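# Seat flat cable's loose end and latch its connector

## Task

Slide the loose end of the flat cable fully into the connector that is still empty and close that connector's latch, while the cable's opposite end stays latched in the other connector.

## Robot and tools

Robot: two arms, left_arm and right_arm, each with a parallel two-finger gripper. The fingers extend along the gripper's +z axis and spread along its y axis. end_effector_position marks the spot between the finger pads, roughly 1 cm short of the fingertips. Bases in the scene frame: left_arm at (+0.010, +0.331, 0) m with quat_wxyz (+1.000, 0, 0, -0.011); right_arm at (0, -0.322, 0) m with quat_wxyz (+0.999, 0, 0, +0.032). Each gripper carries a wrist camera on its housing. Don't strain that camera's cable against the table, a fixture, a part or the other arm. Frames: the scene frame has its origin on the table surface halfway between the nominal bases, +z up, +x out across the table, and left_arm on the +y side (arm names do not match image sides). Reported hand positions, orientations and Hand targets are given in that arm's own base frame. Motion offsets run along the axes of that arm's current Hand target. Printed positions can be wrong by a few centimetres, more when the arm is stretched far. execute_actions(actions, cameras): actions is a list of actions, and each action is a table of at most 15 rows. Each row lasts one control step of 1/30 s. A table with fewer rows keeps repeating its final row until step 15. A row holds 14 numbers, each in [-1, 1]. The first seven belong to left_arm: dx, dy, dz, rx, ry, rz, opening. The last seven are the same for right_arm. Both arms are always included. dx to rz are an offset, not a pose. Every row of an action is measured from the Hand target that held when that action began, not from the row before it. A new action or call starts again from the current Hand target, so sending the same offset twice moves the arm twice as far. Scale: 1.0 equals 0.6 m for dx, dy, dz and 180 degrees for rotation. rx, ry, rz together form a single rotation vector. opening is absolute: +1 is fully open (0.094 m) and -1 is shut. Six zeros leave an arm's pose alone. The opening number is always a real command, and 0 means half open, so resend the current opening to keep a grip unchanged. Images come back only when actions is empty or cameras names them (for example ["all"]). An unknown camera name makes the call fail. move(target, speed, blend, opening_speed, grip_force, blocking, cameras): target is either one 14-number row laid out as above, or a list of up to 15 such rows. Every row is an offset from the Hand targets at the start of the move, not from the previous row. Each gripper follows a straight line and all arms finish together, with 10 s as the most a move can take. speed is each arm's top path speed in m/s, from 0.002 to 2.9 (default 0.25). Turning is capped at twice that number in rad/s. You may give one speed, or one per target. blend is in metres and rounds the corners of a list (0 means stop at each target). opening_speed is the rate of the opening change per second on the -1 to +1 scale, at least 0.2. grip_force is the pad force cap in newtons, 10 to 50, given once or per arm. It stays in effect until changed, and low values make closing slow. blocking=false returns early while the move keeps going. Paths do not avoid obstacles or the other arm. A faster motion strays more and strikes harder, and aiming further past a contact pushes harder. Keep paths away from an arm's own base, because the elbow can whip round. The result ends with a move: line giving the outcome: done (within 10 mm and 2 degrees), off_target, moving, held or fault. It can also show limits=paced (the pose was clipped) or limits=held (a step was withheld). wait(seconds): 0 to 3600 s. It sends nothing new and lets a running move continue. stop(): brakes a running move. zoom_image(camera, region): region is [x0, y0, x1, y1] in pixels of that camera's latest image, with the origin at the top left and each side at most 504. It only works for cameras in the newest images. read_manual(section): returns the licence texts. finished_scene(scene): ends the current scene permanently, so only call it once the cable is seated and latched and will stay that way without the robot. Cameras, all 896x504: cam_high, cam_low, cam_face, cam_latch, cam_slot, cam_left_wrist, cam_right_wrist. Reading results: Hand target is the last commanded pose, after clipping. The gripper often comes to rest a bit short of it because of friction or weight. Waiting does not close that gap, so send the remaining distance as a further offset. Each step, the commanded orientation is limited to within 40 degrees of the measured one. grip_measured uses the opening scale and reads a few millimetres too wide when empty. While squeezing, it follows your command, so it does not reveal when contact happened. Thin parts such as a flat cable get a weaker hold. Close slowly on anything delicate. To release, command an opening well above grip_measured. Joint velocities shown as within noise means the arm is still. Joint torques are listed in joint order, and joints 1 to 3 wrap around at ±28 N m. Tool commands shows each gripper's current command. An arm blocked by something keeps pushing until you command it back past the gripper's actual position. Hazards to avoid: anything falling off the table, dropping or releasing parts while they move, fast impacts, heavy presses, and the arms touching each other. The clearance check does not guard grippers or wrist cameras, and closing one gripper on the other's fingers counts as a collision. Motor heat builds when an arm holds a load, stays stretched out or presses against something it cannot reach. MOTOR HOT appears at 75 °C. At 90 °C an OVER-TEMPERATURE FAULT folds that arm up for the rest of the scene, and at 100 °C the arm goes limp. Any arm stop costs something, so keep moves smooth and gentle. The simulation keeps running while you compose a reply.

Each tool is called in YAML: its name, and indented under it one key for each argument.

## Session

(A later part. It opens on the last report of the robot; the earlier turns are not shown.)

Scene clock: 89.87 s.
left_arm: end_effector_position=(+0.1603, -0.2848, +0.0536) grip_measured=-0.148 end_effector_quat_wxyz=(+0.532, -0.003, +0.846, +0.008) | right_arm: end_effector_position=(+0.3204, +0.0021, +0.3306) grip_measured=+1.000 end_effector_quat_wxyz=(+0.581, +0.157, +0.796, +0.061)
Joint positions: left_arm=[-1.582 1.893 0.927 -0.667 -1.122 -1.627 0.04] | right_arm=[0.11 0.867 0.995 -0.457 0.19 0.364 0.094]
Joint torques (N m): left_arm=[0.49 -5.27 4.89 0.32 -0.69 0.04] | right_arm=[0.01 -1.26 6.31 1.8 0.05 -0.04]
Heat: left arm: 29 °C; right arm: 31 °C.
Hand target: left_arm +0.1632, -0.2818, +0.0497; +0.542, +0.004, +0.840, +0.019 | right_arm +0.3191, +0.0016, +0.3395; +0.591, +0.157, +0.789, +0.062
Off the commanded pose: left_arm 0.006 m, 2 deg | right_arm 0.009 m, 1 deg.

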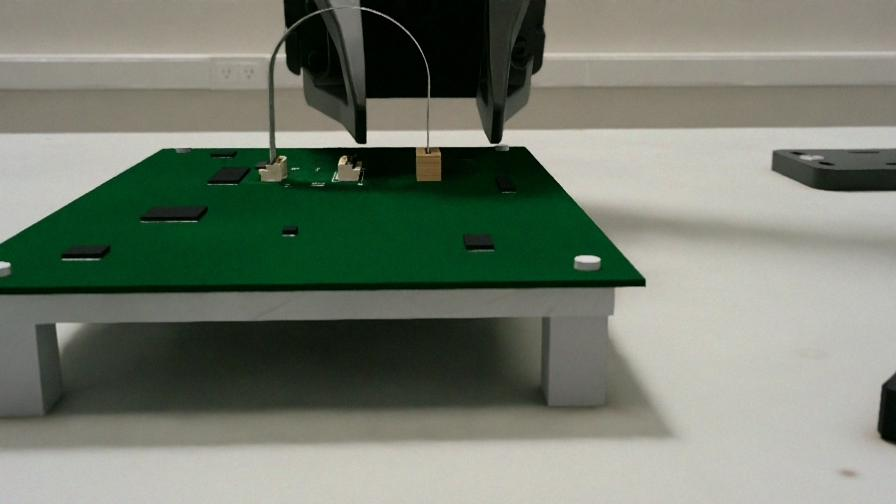

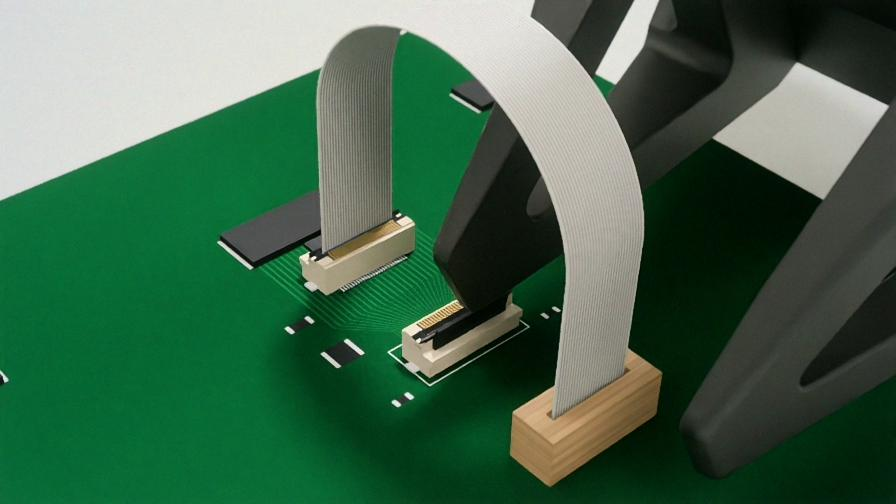

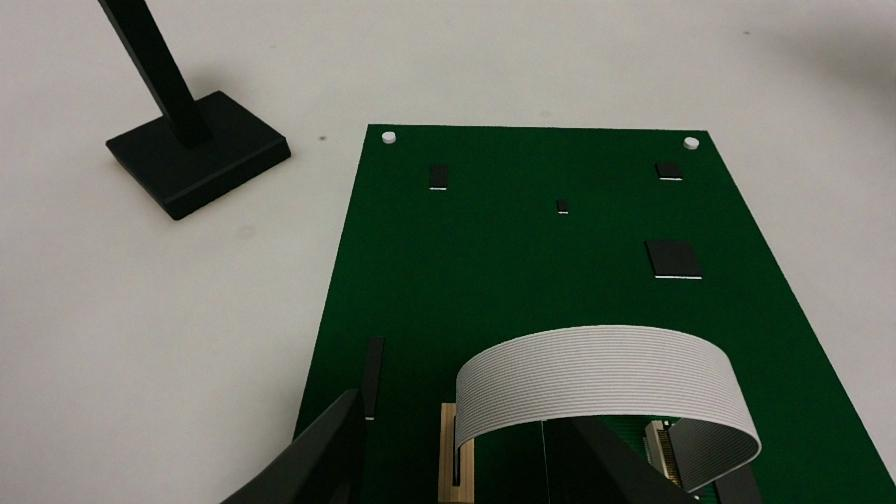

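move:
  target: [0,0,0,0,0,0,-0.8,0,0,0,0,0,0,1]
  opening_speed: 0.4
  cameras: ["cam_latch","cam_slot"]

zoom_image:
  camera: "cam_latch"
  region: [390, 100, 470, 190]

zoom_image:
  camera: "cam_slot"
  region: [500, 250, 700, 450]

Scene clock: 101.07 s.
left_arm: end_effector_position=(+0.1603, -0.2850, +0.0536) grip_measured=-0.798 end_effector_quat_wxyz=(+0.532, -0.003, +0.846, +0.008) | right_arm: end_effector_position=(+0.3204, +0.0021, +0.3306) grip_measured=+1.000 end_effector_quat_wxyz=(+0.581, +0.157, +0.796, +0.061)
Joint positions: left_arm=[-1.582 1.893 0.927 -0.665 -1.122 -1.627 0.009] | right_arm=[0.11 0.867 0.995 -0.457 0.19 0.364 0.094]
Joint torques (N m): left_arm=[0.39 -5.24 4.92 0.26 -0.65 0.06] | right_arm=[-0.01 -1.26 6.32 1.8 0.05 -0.04]
Heat: left arm: 29 °C; right arm: 32 °C.
Hand target: left_arm +0.1632, -0.2817, +0.0497; +0.542, +0.004, +0.840, +0.019 | right_arm +0.3191, +0.0016, +0.3395; +0.591, +0.157, +0.789, +0.062
Off the commanded pose: left_arm 0.006 m, 2 deg | right_arm 0.009 m, 1 deg.
move: done

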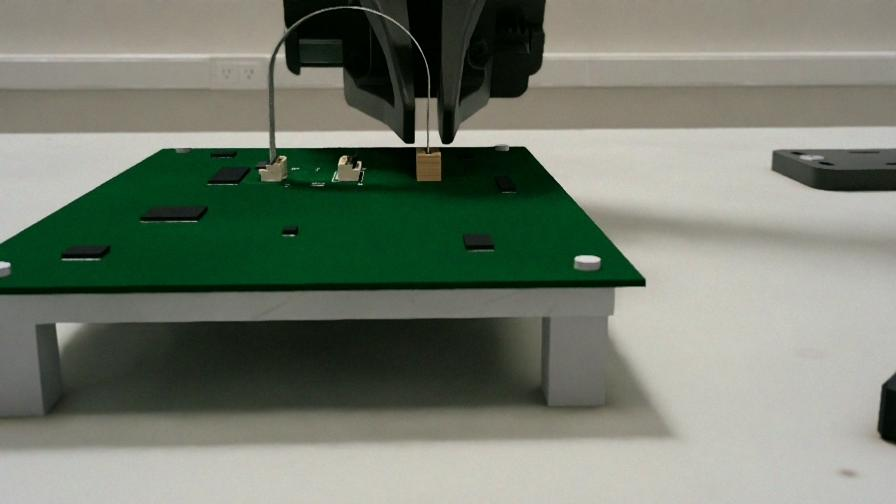

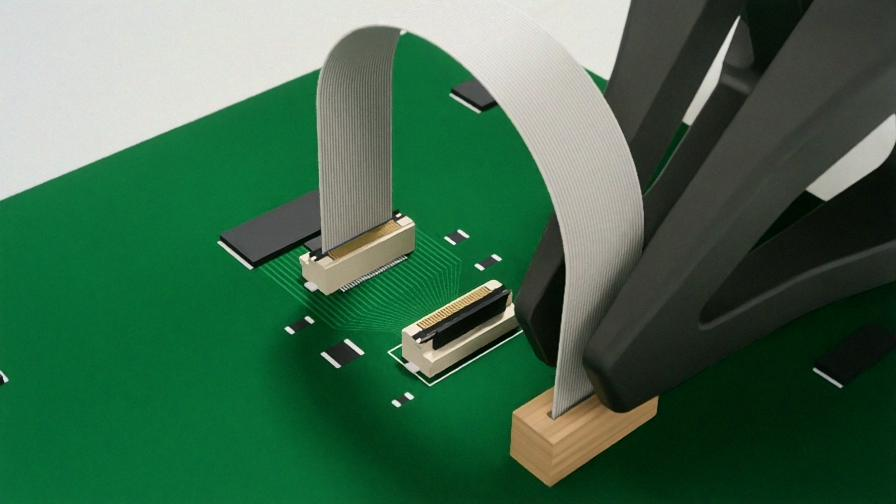

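Scaled by 5.600 from the camera's image (finer frame: 1280x720).

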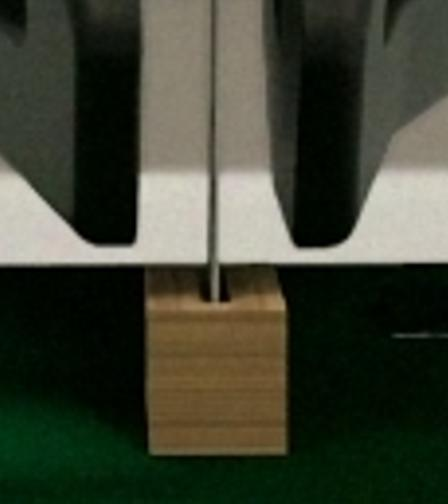

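Scaled by 2.520 from the camera's image (finer frame: 1280x720).

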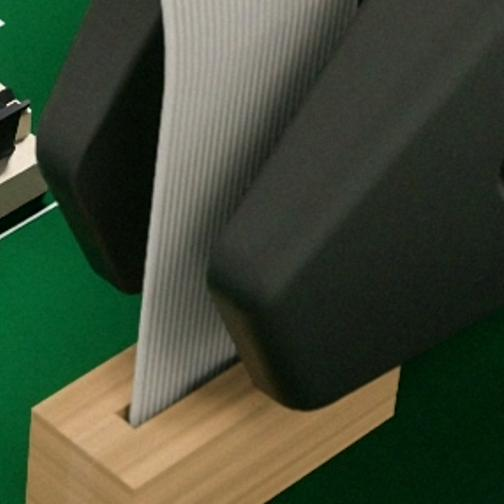

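execute_actions:
  actions:
    - [[-0.00035,-0.000225,0.000903,-0.000206,0.000047,-0.001197,-0.8,0,0,0,0,0,0,1],[-0.000701,-0.000449,0.001806,-0.000412,0.000094,-0.002394,-0.8,0,0,0,0,0,0,1],[-0.001051,-0.000674,0.002709,-0.000618,0.000142,-0.003592,-0.8,0,0,0,0,0,0,1],[-0.001401,-0.000898,0.003611,-0.000824,0.000189,-0.004789,-0.8,0,0,0,0,0,0,1],[-0.001752,-0.001123,0.004514,-0.00103,0.000236,-0.005986,-0.8,0,0,0,0,0,0,1],[-0.002102,-0.001347,0.005417,-0.001236,0.000283,-0.007183,-0.8,0,0,0,0,0,0,1]]
  cameras: ["cam_latch","cam_slot"]

zoom_image:
  camera: "cam_latch"
  region: [390, 100, 470, 190]

zoom_image:
  camera: "cam_slot"
  region: [500, 250, 700, 450]

Scene clock: 116.93 s.
left_arm: end_effector_position=(+0.1636, -0.2857, +0.0534) grip_measured=-0.798 end_effector_quat_wxyz=(+0.532, -0.012, +0.847, +0.003) | right_arm: end_effector_position=(+0.3204, +0.0021, +0.3306) grip_measured=+1.000 end_effector_quat_wxyz=(+0.581, +0.157, +0.796, +0.061)
Joint positions: left_arm=[-1.571 1.893 0.927 -0.648 -1.122 -1.627 0.009] | right_arm=[0.11 0.867 0.995 -0.457 0.19 0.364 0.094]
Joint torques (N m): left_arm=[0.5 -5.33 4.88 0.33 -0.71 0.04] | right_arm=[-0.01 -1.26 6.32 1.8 0.06 -0.03]
Heat: left arm: 29 °C; right arm: 32 °C.
Hand target: left_arm +0.1668, -0.2824, +0.0495; +0.542, -0.007, +0.840, +0.014 | right_arm +0.3191, +0.0016, +0.3395; +0.591, +0.157, +0.789, +0.062
Off the commanded pose: left_arm 0.006 m, 2 deg | right_arm 0.009 m, 1 deg.

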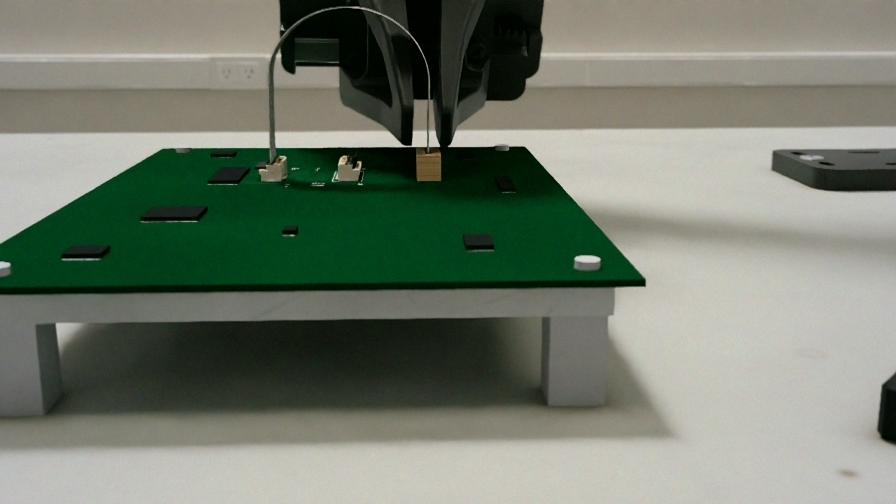

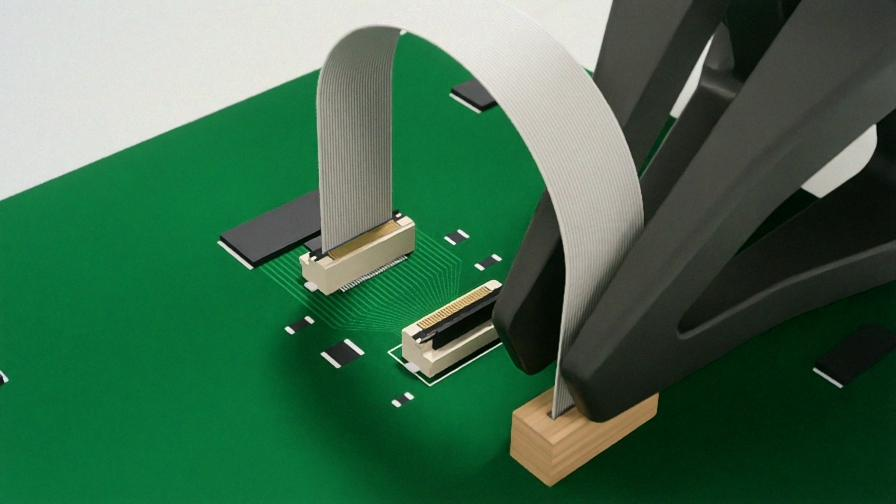

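Scaled by 5.600 from the camera's image (finer frame: 1280x720).

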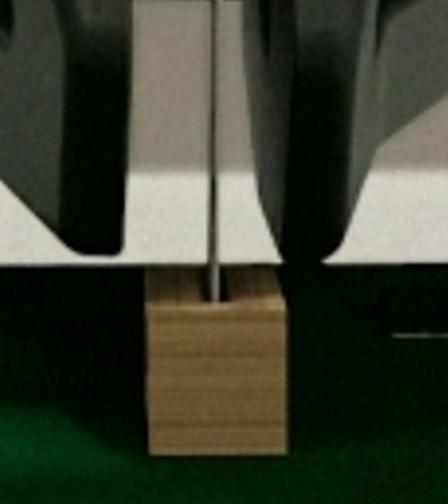

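Scaled by 2.520 from the camera's image (finer frame: 1280x720).

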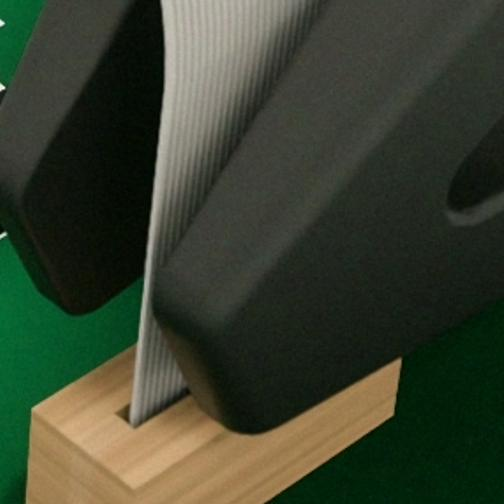

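move:
  target: [0,0,0,0,0,0,-1,0,0,0,0,0,0,1]
  opening_speed: 0.2
  grip_force: [25,50]
  cameras: ["cam_latch","cam_slot","cam_face"]

zoom_image:
  camera: "cam_latch"
  region: [390, 100, 470, 190]

zoom_image:
  camera: "cam_slot"
  region: [500, 250, 700, 450]

Scene clock: 124.03 s.
left_arm: end_effector_position=(+0.1636, -0.2857, +0.0534) grip_measured=-0.990 end_effector_quat_wxyz=(+0.532, -0.012, +0.847, +0.003) | right_arm: end_effector_position=(+0.3204, +0.0021, +0.3306) grip_measured=+1.000 end_effector_quat_wxyz=(+0.581, +0.157, +0.796, +0.061)
Joint positions: left_arm=[-1.571 1.893 0.927 -0.648 -1.122 -1.627 0] | right_arm=[0.11 0.867 0.995 -0.457 0.19 0.364 0.094]
Joint torques (N m): left_arm=[0.39 -5.39 5.03 0.32 -0.68 0.04] | right_arm=[-0.01 -1.29 6.32 1.8 0.06 -0.03]
Heat: left arm: 29 °C; right arm: 33 °C.
Hand target: left_arm +0.1668, -0.2824, +0.0495; +0.542, -0.007, +0.840, +0.014 | right_arm +0.3191, +0.0016, +0.3395; +0.591, +0.157, +0.789, +0.062
Off the commanded pose: left_arm 0.006 m, 2 deg | right_arm 0.009 m, 1 deg.
grip_force (N): 25, 50
move: done
Images, in order (width x height): cam_face 896x504, cam_latch 896x504, cam_slot 896x504.

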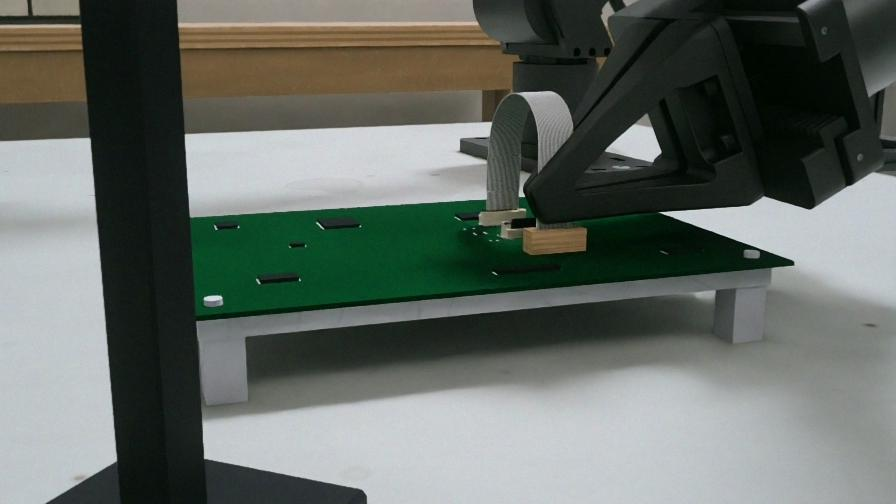

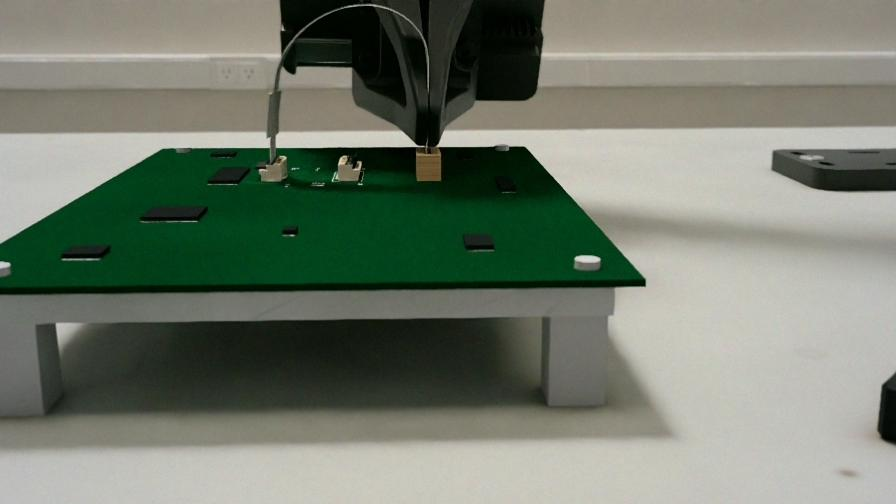

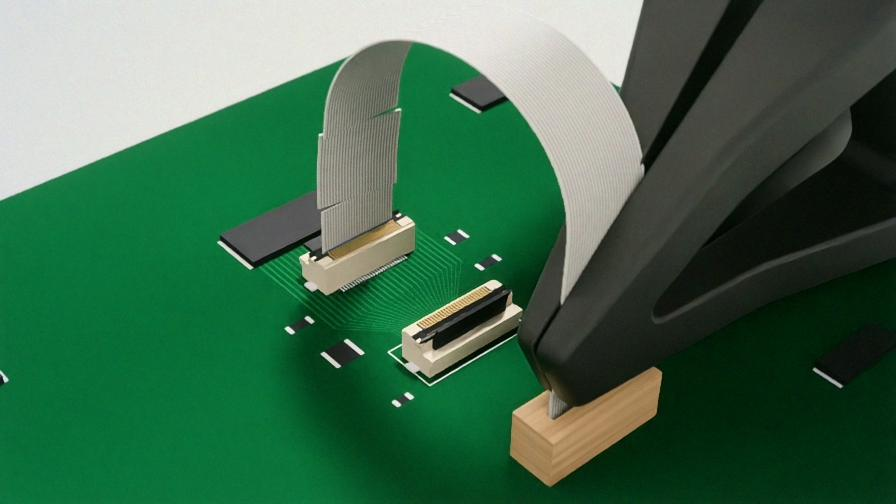

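Scaled by 5.600 from the camera's image (finer frame: 1280x720).

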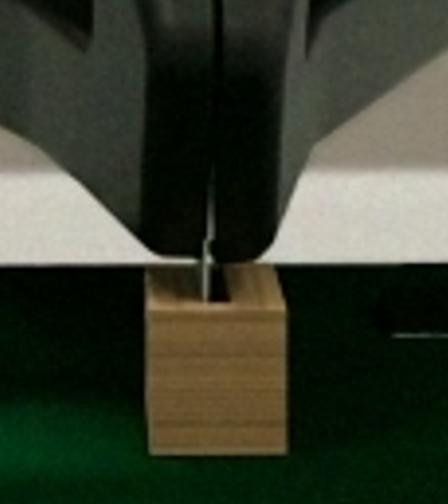

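Scaled by 2.520 from the camera's image (finer frame: 1280x720).

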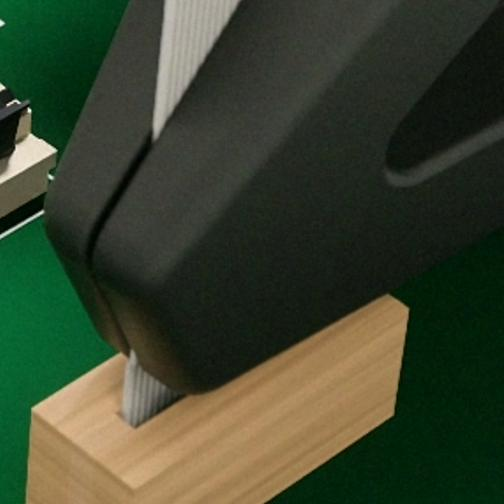

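execute_actions:
  actions:
    - [[-0.003217,-0.000727,-0.001477,0.001048,0.000072,-0.002318,-1,0,0,0,0,0,0,1],[-0.006433,-0.001453,-0.002954,0.002096,0.000143,-0.004637,-1,0,0,0,0,0,0,1],[-0.00965,-0.00218,-0.00443,0.003144,0.000215,-0.006955,-1,0,0,0,0,0,0,1],[-0.012867,-0.002907,-0.005907,0.004192,0.000287,-0.009273,-1,0,0,0,0,0,0,1],[-0.016084,-0.003634,-0.007384,0.005241,0.000359,-0.011592,-1,0,0,0,0,0,0,1],[-0.0193,-0.00436,-0.008861,0.006289,0.00043,-0.01391,-1,0,0,0,0,0,0,1],[-0.022517,-0.005087,-0.010338,0.007337,0.000502,-0.016228,-1,0,0,0,0,0,0,1],[-0.025734,-0.005814,-0.011814,0.008385,0.000574,-0.018546,-1,0,0,0,0,0,0,1],[-0.02895,-0.00654,-0.013291,0.009433,0.000645,-0.020865,-1,0,0,0,0,0,0,1],[-0.032167,-0.007267,-0.014768,0.010481,0.000717,-0.023183,-1,0,0,0,0,0,0,1]]

Scene clock: 130.30 s.
left_arm: end_effector_position=(+0.1639, -0.2863, +0.0592) grip_measured=-0.990 end_effector_quat_wxyz=(+0.531, -0.018, +0.847, -0.005) | right_arm: end_effector_position=(+0.3204, +0.0021, +0.3306) grip_measured=+1.000 end_effector_quat_wxyz=(+0.581, +0.157, +0.796, +0.061)
Joint positions: left_arm=[-1.569 1.87 0.927 -0.651 -1.12 -1.627 0] | right_arm=[0.11 0.867 0.995 -0.457 0.19 0.364 0.094]
Joint torques (N m): left_arm=[0.34 -9.16 5.03 0.34 -0.68 0] | right_arm=[-0.01 -1.25 6.32 1.8 0.06 -0.04]
Heat: left arm: 29 °C; right arm: 33 °C.
Hand target: left_arm +0.1667, -0.2872, +0.0707; +0.541, -0.029, +0.840, -0.019 | right_arm +0.3191, +0.0016, +0.3395; +0.591, +0.157, +0.789, +0.062
Off the commanded pose: left_arm 0.012 m, 2 deg | right_arm 0.009 m, 1 deg.
grip_force (N): 25, 50

execute_actions:
  actions:
    - [[-0.001601,-0.000404,-0.000738,0.000525,0.000038,-0.001159,-1,0,0,0,0,0,0,1],[-0.003202,-0.000809,-0.001477,0.001051,0.000075,-0.002319,-1,0,0,0,0,0,0,1],[-0.004802,-0.001213,-0.002215,0.001576,0.000113,-0.003478,-1,0,0,0,0,0,0,1],[-0.006403,-0.001618,-0.002954,0.002102,0.00015,-0.004637,-1,0,0,0,0,0,0,1],[-0.008004,-0.002022,-0.003692,0.002627,0.000188,-0.005796,-1,0,0,0,0,0,0,1],[-0.009605,-0.002426,-0.00443,0.003152,0.000225,-0.006956,-1,0,0,0,0,0,0,1],[-0.011205,-0.002831,-0.005169,0.003678,0.000263,-0.008115,-1,0,0,0,0,0,0,1],[-0.012806,-0.003235,-0.005907,0.004203,0.0003,-0.009274,-1,0,0,0,0,0,0,1]]
  cameras: ["cam_latch","cam_slot","cam_face"]

zoom_image:
  camera: "cam_latch"
  region: [390, 90, 470, 180]

zoom_image:
  camera: "cam_slot"
  region: [480, 220, 700, 440]

Scene clock: 136.60 s.
left_arm: end_effector_position=(+0.1639, -0.2890, +0.0683) grip_measured=-0.990 end_effector_quat_wxyz=(+0.531, -0.029, +0.847, -0.021) | right_arm: end_effector_position=(+0.3204, +0.0021, +0.3306) grip_measured=+1.000 end_effector_quat_wxyz=(+0.581, +0.157, +0.796, +0.061)
Joint positions: left_arm=[-1.569 1.836 0.927 -0.646 -1.12 -1.627 0] | right_arm=[0.11 0.867 0.995 -0.457 0.19 0.364 0.094]
Joint torques (N m): left_arm=[0.31 -9.05 5.26 0.38 -0.69 -0.02] | right_arm=[-0.01 -1.29 6.32 1.8 0.05 -0.04]
Heat: left arm: 29 °C; right arm: 33 °C.
Hand target: left_arm +0.1667, -0.2886, +0.0792; +0.541, -0.037, +0.840, -0.033 | right_arm +0.3191, +0.0016, +0.3395; +0.591, +0.157, +0.789, +0.062
Off the commanded pose: left_arm 0.011 m, 2 deg | right_arm 0.009 m, 1 deg.
grip_force (N): 25, 50
Images, in order (width x height): cam_face 896x504, cam_latch 896x504, cam_slot 896x504.

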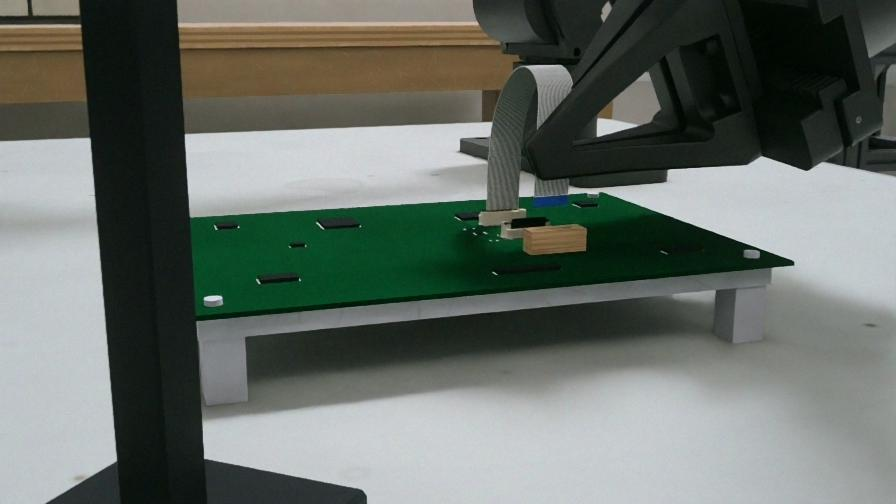

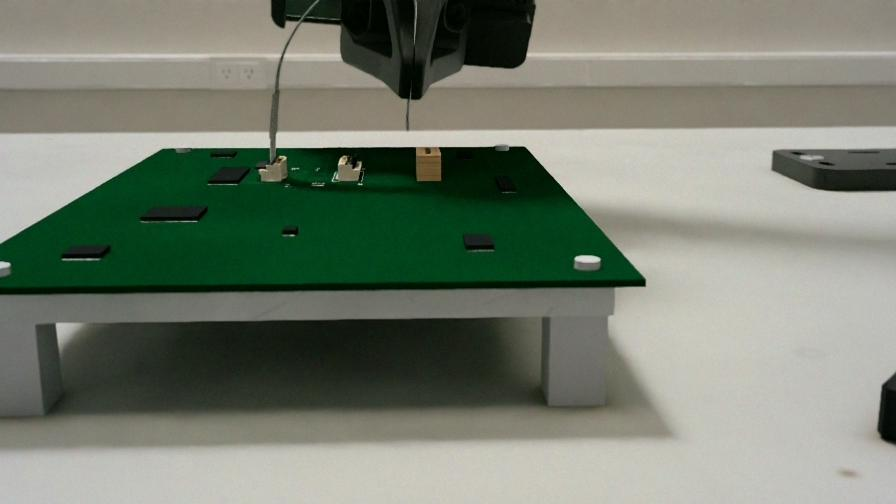

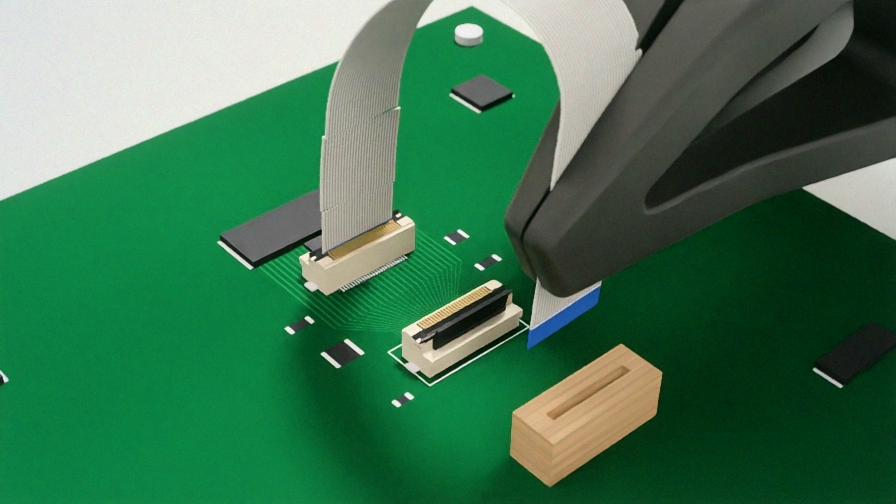

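Scaled by 5.600 from the camera's image (finer frame: 1280x720).

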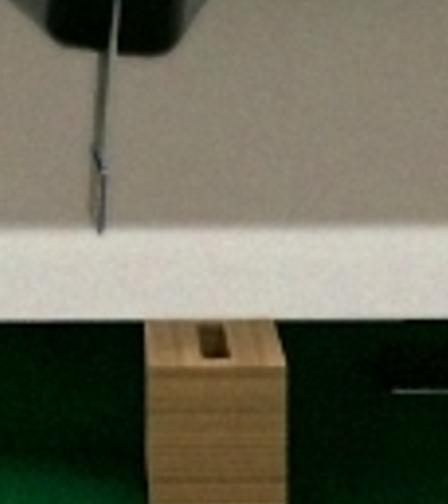

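Scaled by 2.291 from the camera's image (finer frame: 1280x720).

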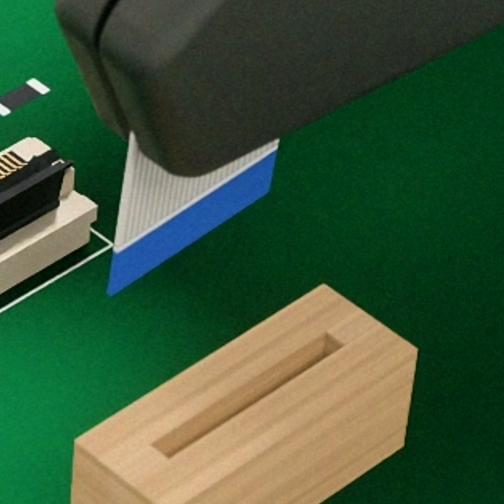

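move:
  target: [0.01137, -0.03518, 0.0034, -0.00472, 0.00029, 0.04879, -1.0, 0, 0, 0, 0, 0, 0, 1.0]
  speed: 0.04
  cameras: ["cam_slot", "cam_latch"]

Scene clock: 165.73 s.
left_arm: end_effector_position=(+0.1639, -0.3056, +0.0712) grip_measured=-0.990 end_effector_quat_wxyz=(+0.531, +0.019, +0.847, +0.007) | right_arm: end_effector_position=(+0.3204, +0.0021, +0.3306) grip_measured=+1.000 end_effector_quat_wxyz=(+0.581, +0.157, +0.796, +0.061)
Joint positions: left_arm=[-1.569 1.879 1.001 -0.67 -1.12 -1.511 0] | right_arm=[0.11 0.867 0.995 -0.457 0.19 0.364 0.094]
Joint torques (N m): left_arm=[0.39 -5.55 8.88 0.22 -0.67 0.08] | right_arm=[-0.01 -1.26 6.31 1.8 0.05 -0.04]
Heat: left arm: 30 °C; right arm: 34 °C.
Hand target: left_arm +0.1663, -0.3104, +0.0743; +0.541, +0.023, +0.841, +0.015 | right_arm +0.3191, +0.0016, +0.3395; +0.591, +0.157, +0.789, +0.062
Off the commanded pose: left_arm 0.006 m, 2 deg | right_arm 0.009 m, 1 deg.
grip_force (N): 25, 50
move: done
Images, in order (width x height): cam_latch 896x504, cam_slot 896x504.

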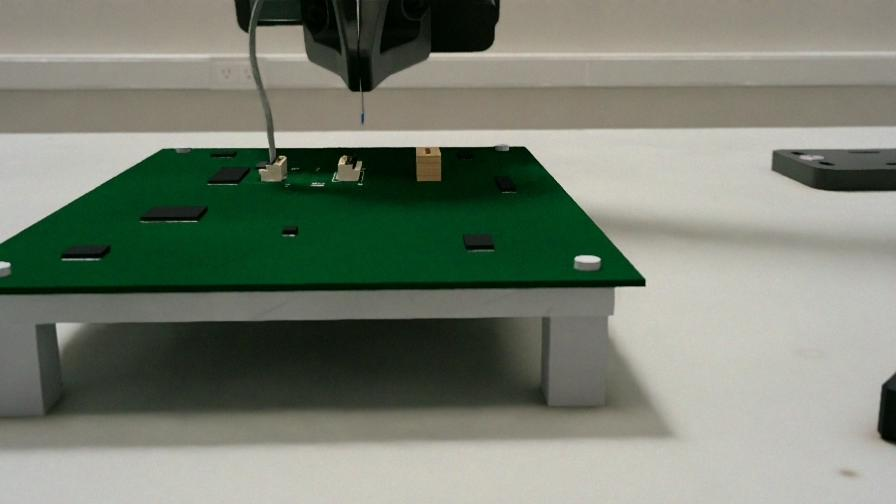

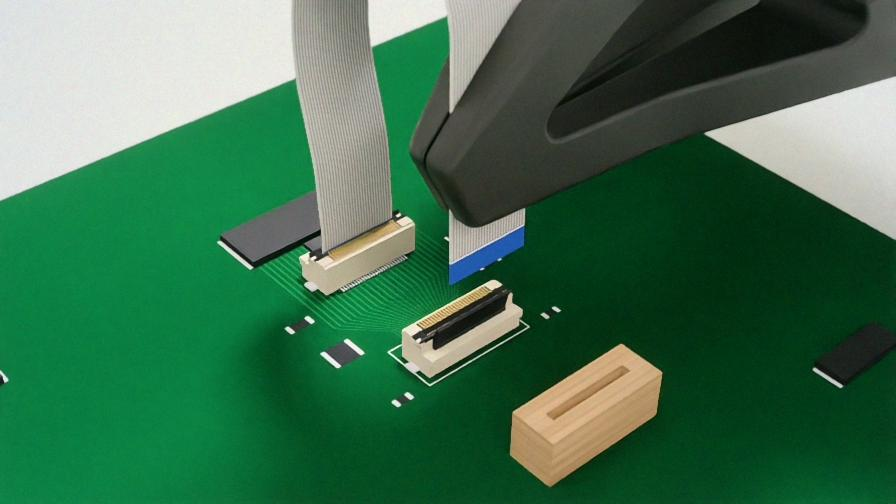

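zoom_image:
  camera: "cam_latch"
  region: [310, 70, 420, 190]

zoom_image:
  camera: "cam_slot"
  region: [390, 200, 550, 390]

Scaled by 4.200 from the camera's image (finer frame: 1280x720).

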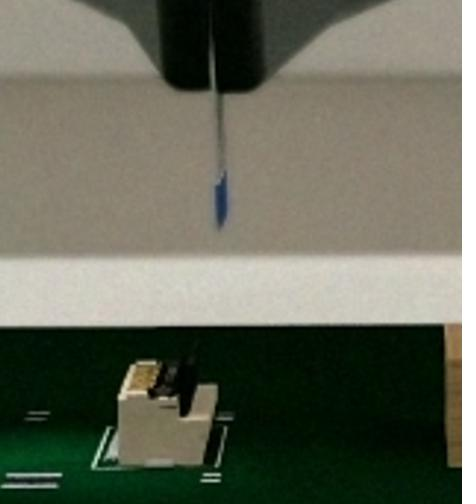

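Scaled by 2.653 from the camera's image (finer frame: 1280x720).

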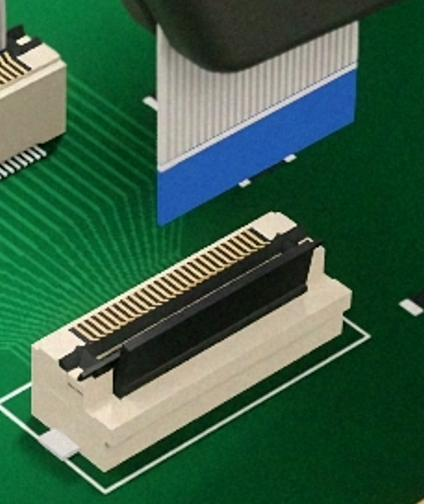

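execute_actions:
  actions:
    - [[0.00111,-0.001096,0.000533,0.000132,-0.000007,-0.00029,-1,0,0,0,0,0,0,1],[0.00222,-0.002193,0.001066,0.000264,-0.000014,-0.00058,-1,0,0,0,0,0,0,1],[0.00333,-0.003289,0.001599,0.000396,-0.000021,-0.00087,-1,0,0,0,0,0,0,1],[0.00444,-0.004386,0.002132,0.000528,-0.000029,-0.00116,-1,0,0,0,0,0,0,1],[0.00555,-0.005482,0.002665,0.00066,-0.000036,-0.00145,-1,0,0,0,0,0,0,1],[0.00666,-0.006578,0.003198,0.000793,-0.000043,-0.00174,-1,0,0,0,0,0,0,1],[0.00777,-0.007675,0.003731,0.000925,-0.00005,-0.00203,-1,0,0,0,0,0,0,1],[0.00888,-0.008771,0.004264,0.001057,-0.000057,-0.00232,-1,0,0,0,0,0,0,1],[0.00999,-0.009868,0.004797,0.001189,-0.000064,-0.00261,-1,0,0,0,0,0,0,1],[0.0111,-0.010964,0.00533,0.001321,-0.000071,-0.0029,-1,0,0,0,0,0,0,1]]
  cameras: ["cam_slot", "cam_latch"]

zoom_image:
  camera: "cam_latch"
  region: [310, 100, 400, 190]

zoom_image:
  camera: "cam_slot"
  region: [390, 230, 550, 390]

Scene clock: 177.23 s.
left_arm: end_effector_position=(+0.1639, -0.3080, +0.0636) grip_measured=-0.990 end_effector_quat_wxyz=(+0.531, +0.024, +0.847, +0.015) | right_arm: end_effector_position=(+0.3204, +0.0021, +0.3306) grip_measured=+1.000 end_effector_quat_wxyz=(+0.581, +0.157, +0.796, +0.061)
Joint positions: left_arm=[-1.569 1.914 1.013 -0.666 -1.12 -1.51 0] | right_arm=[0.11 0.867 0.995 -0.457 0.19 0.364 0.094]
Joint torques (N m): left_arm=[0.21 -5.75 8.72 0.4 -0.67 0.06] | right_arm=[-0.01 -1.28 6.3 1.8 0.05 -0.04]
Heat: left arm: 30 °C; right arm: 34 °C.
Hand target: left_arm +0.1663, -0.3165, +0.0665; +0.541, +0.020, +0.841, +0.011 | right_arm +0.3191, +0.0016, +0.3395; +0.591, +0.157, +0.789, +0.062
Off the commanded pose: left_arm 0.009 m, 1 deg | right_arm 0.009 m, 1 deg.
grip_force (N): 25, 50
Images, in order (width x height): cam_latch 896x504, cam_slot 896x504.

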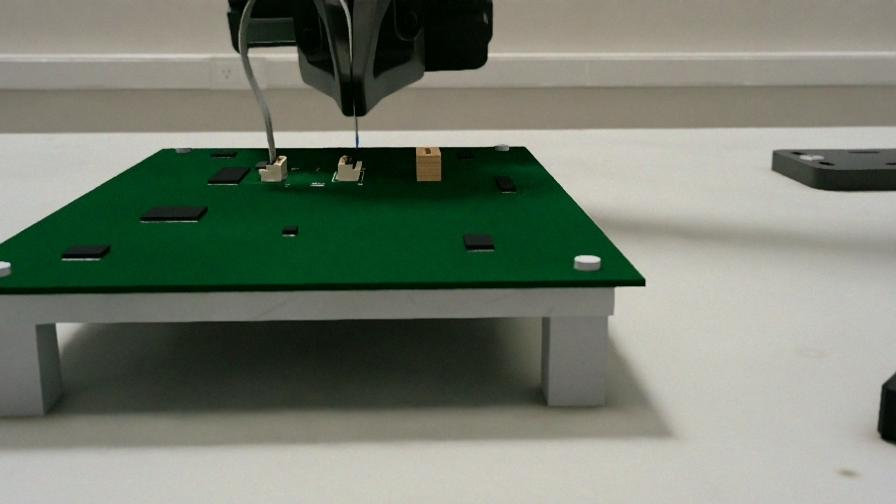

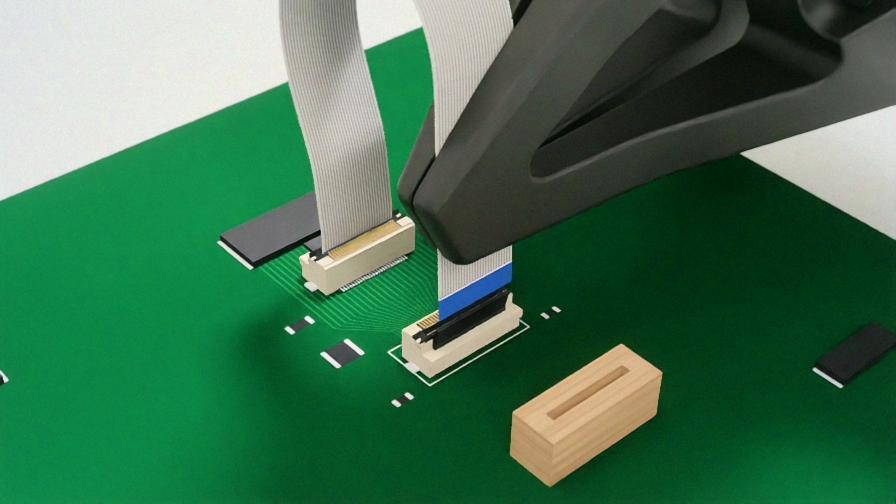

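Scaled by 5.600 from the camera's image (finer frame: 1280x720).

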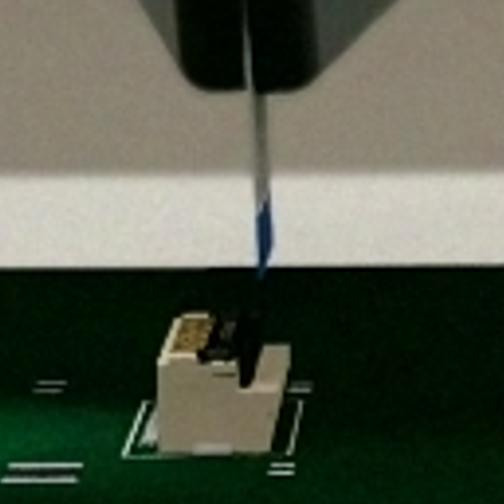

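Scaled by 3.150 from the camera's image (finer frame: 1280x720).

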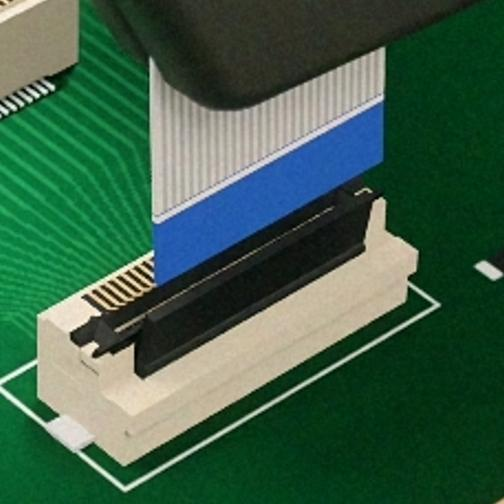

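execute_actions:
  actions:
    - [[0.000034,-0.000708,-0.000003,0.000362,0.000021,-0.000842,-1,0,0,0,0,0,0,1],[0.000067,-0.001415,-0.000006,0.000724,0.000042,-0.001684,-1,0,0,0,0,0,0,1],[0.000101,-0.002123,-0.00001,0.001087,0.000063,-0.002526,-1,0,0,0,0,0,0,1],[0.000135,-0.00283,-0.000013,0.001449,0.000084,-0.003367,-1,0,0,0,0,0,0,1],[0.000168,-0.003538,-0.000016,0.001811,0.000105,-0.004209,-1,0,0,0,0,0,0,1],[0.000202,-0.004245,-0.000019,0.002173,0.000126,-0.005051,-1,0,0,0,0,0,0,1]]
  cameras: ["cam_slot", "cam_latch"]

zoom_image:
  camera: "cam_latch"
  region: [310, 100, 400, 190]

zoom_image:
  camera: "cam_slot"
  region: [410, 255, 530, 375]

Scene clock: 183.93 s.
left_arm: end_effector_position=(+0.1639, -0.3104, +0.0636) grip_measured=-0.990 end_effector_quat_wxyz=(+0.531, +0.020, +0.847, +0.008) | right_arm: end_effector_position=(+0.3204, +0.0021, +0.3306) grip_measured=+1.000 end_effector_quat_wxyz=(+0.581, +0.157, +0.796, +0.061)
Joint positions: left_arm=[-1.569 1.914 1.013 -0.65 -1.12 -1.51 0] | right_arm=[0.11 0.867 0.995 -0.457 0.19 0.364 0.094]
Joint torques (N m): left_arm=[0.23 -5.94 8.7 0.41 -0.67 0.03] | right_arm=[-0.03 -1.28 6.31 1.8 0.06 -0.04]
Heat: left arm: 30 °C; right arm: 34 °C.
Hand target: left_arm +0.1662, -0.3190, +0.0663; +0.541, +0.015, +0.841, +0.003 | right_arm +0.3191, +0.0016, +0.3395; +0.591, +0.157, +0.789, +0.062
Off the commanded pose: left_arm 0.009 m, 1 deg | right_arm 0.009 m, 1 deg.
grip_force (N): 25, 50
Images, in order (width x height): cam_latch 896x504, cam_slot 896x504.

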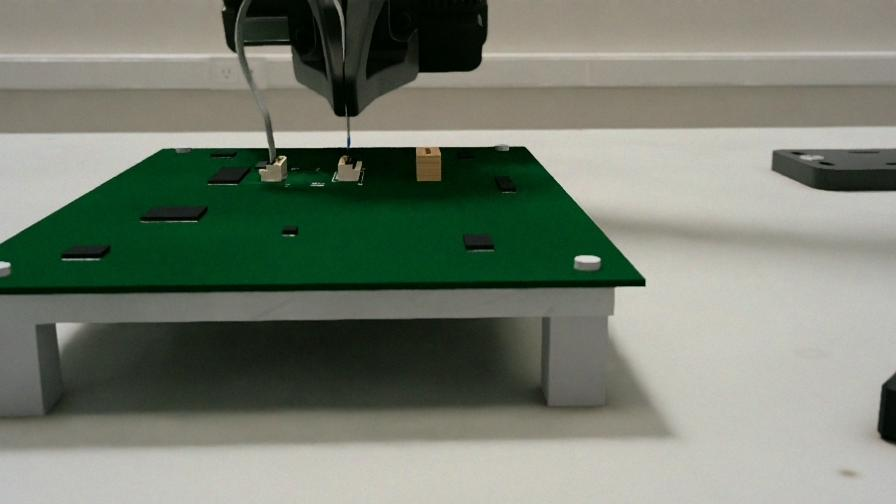

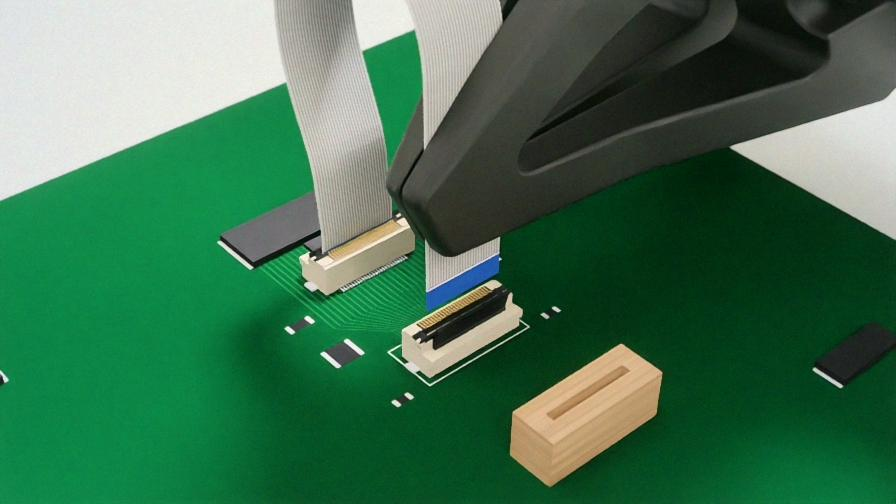

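Scaled by 5.600 from the camera's image (finer frame: 1280x720).

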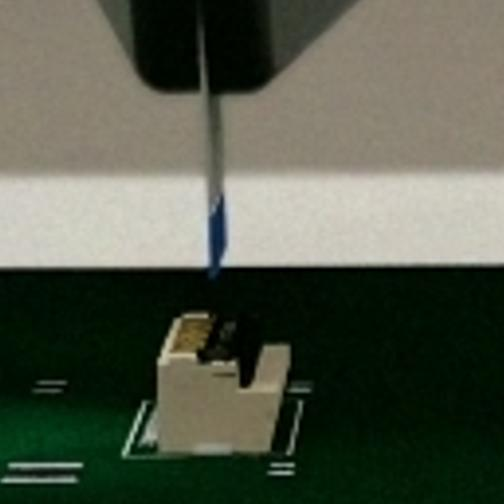

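Scaled by 4.200 from the camera's image (finer frame: 1280x720).

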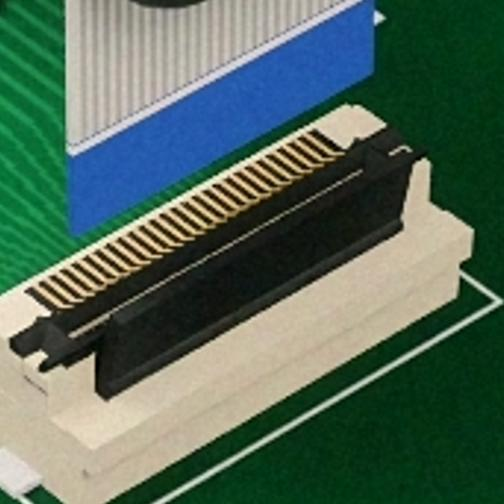

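execute_actions:
  actions:
    - [[0.000765,-0.00003,0.000349,-0.000134,0.000007,0.000293,-1,0,0,0,0,0,0,1],[0.00153,-0.00006,0.000698,-0.000267,0.000014,0.000587,-1,0,0,0,0,0,0,1],[0.002295,-0.000091,0.001047,-0.000401,0.000021,0.00088,-1,0,0,0,0,0,0,1],[0.00306,-0.000121,0.001396,-0.000535,0.000028,0.001173,-1,0,0,0,0,0,0,1],[0.003824,-0.000151,0.001745,-0.000668,0.000035,0.001466,-1,0,0,0,0,0,0,1],[0.004589,-0.000181,0.002094,-0.000802,0.000043,0.00176,-1,0,0,0,0,0,0,1],[0.005354,-0.000211,0.002443,-0.000935,0.00005,0.002053,-1,0,0,0,0,0,0,1],[0.006119,-0.000242,0.002792,-0.001069,0.000057,0.002346,-1,0,0,0,0,0,0,1]]
  cameras: ["cam_slot", "cam_latch"]

zoom_image:
  camera: "cam_slot"
  region: [410, 265, 510, 365]

zoom_image:
  camera: "cam_latch"
  region: [320, 110, 390, 190]

Scene clock: 196.90 s.
left_arm: end_effector_position=(+0.1639, -0.3104, +0.0595) grip_measured=-0.990 end_effector_quat_wxyz=(+0.531, +0.022, +0.847, +0.012) | right_arm: end_effector_position=(+0.3204, +0.0021, +0.3306) grip_measured=+1.000 end_effector_quat_wxyz=(+0.581, +0.157, +0.796, +0.061)
Joint positions: left_arm=[-1.569 1.929 1.013 -0.644 -1.12 -1.51 0] | right_arm=[0.11 0.867 0.995 -0.457 0.19 0.364 0.094]
Joint torques (N m): left_arm=[0.16 -5.94 8.72 0.39 -0.66 0.04] | right_arm=[-0.01 -1.28 6.32 1.8 0.06 -0.04]
Heat: left arm: 31 °C; right arm: 34 °C.
Hand target: left_arm +0.1662, -0.3191, +0.0623; +0.541, +0.018, +0.841, +0.007 | right_arm +0.3191, +0.0016, +0.3395; +0.591, +0.157, +0.789, +0.062
Off the commanded pose: left_arm 0.009 m, 1 deg | right_arm 0.009 m, 1 deg.
grip_force (N): 25, 50
Images, in order (width x height): cam_latch 896x504, cam_slot 896x504.

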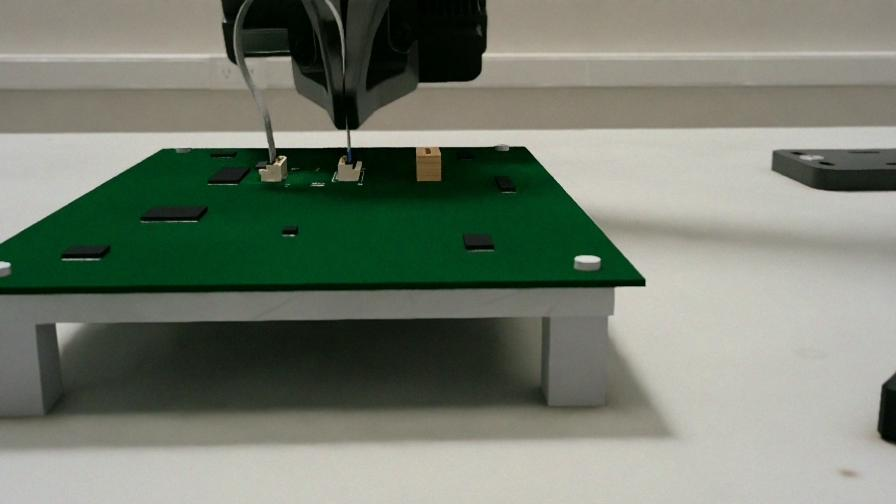

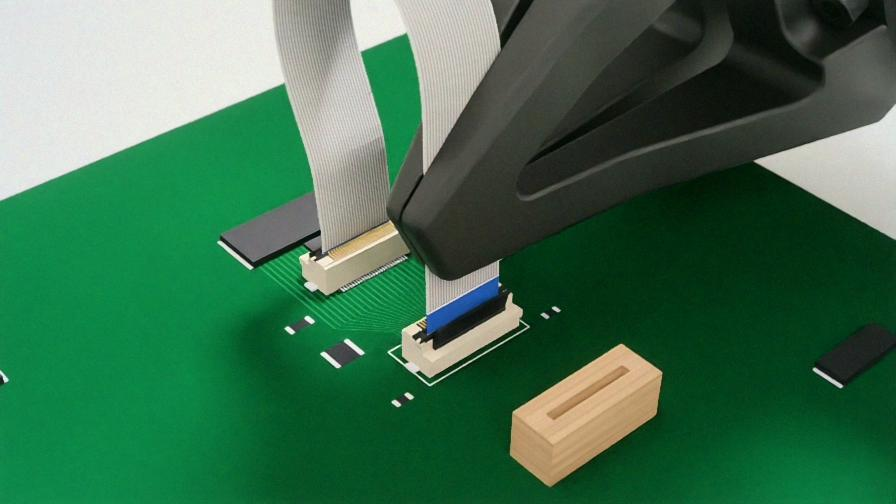

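Scaled by 5.040 from the camera's image (finer frame: 1280x720).

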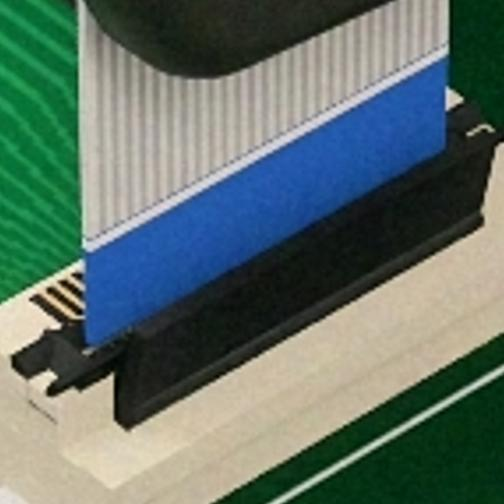

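Scaled by 6.300 from the camera's image (finer frame: 1280x720).

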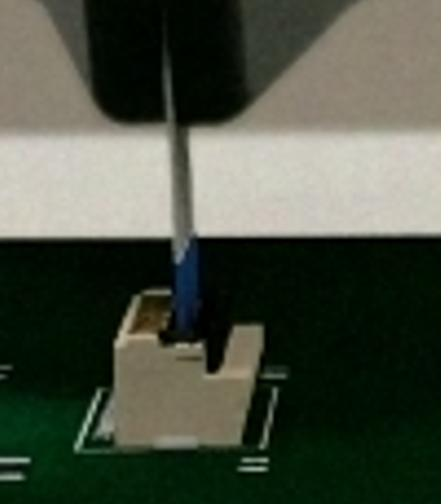

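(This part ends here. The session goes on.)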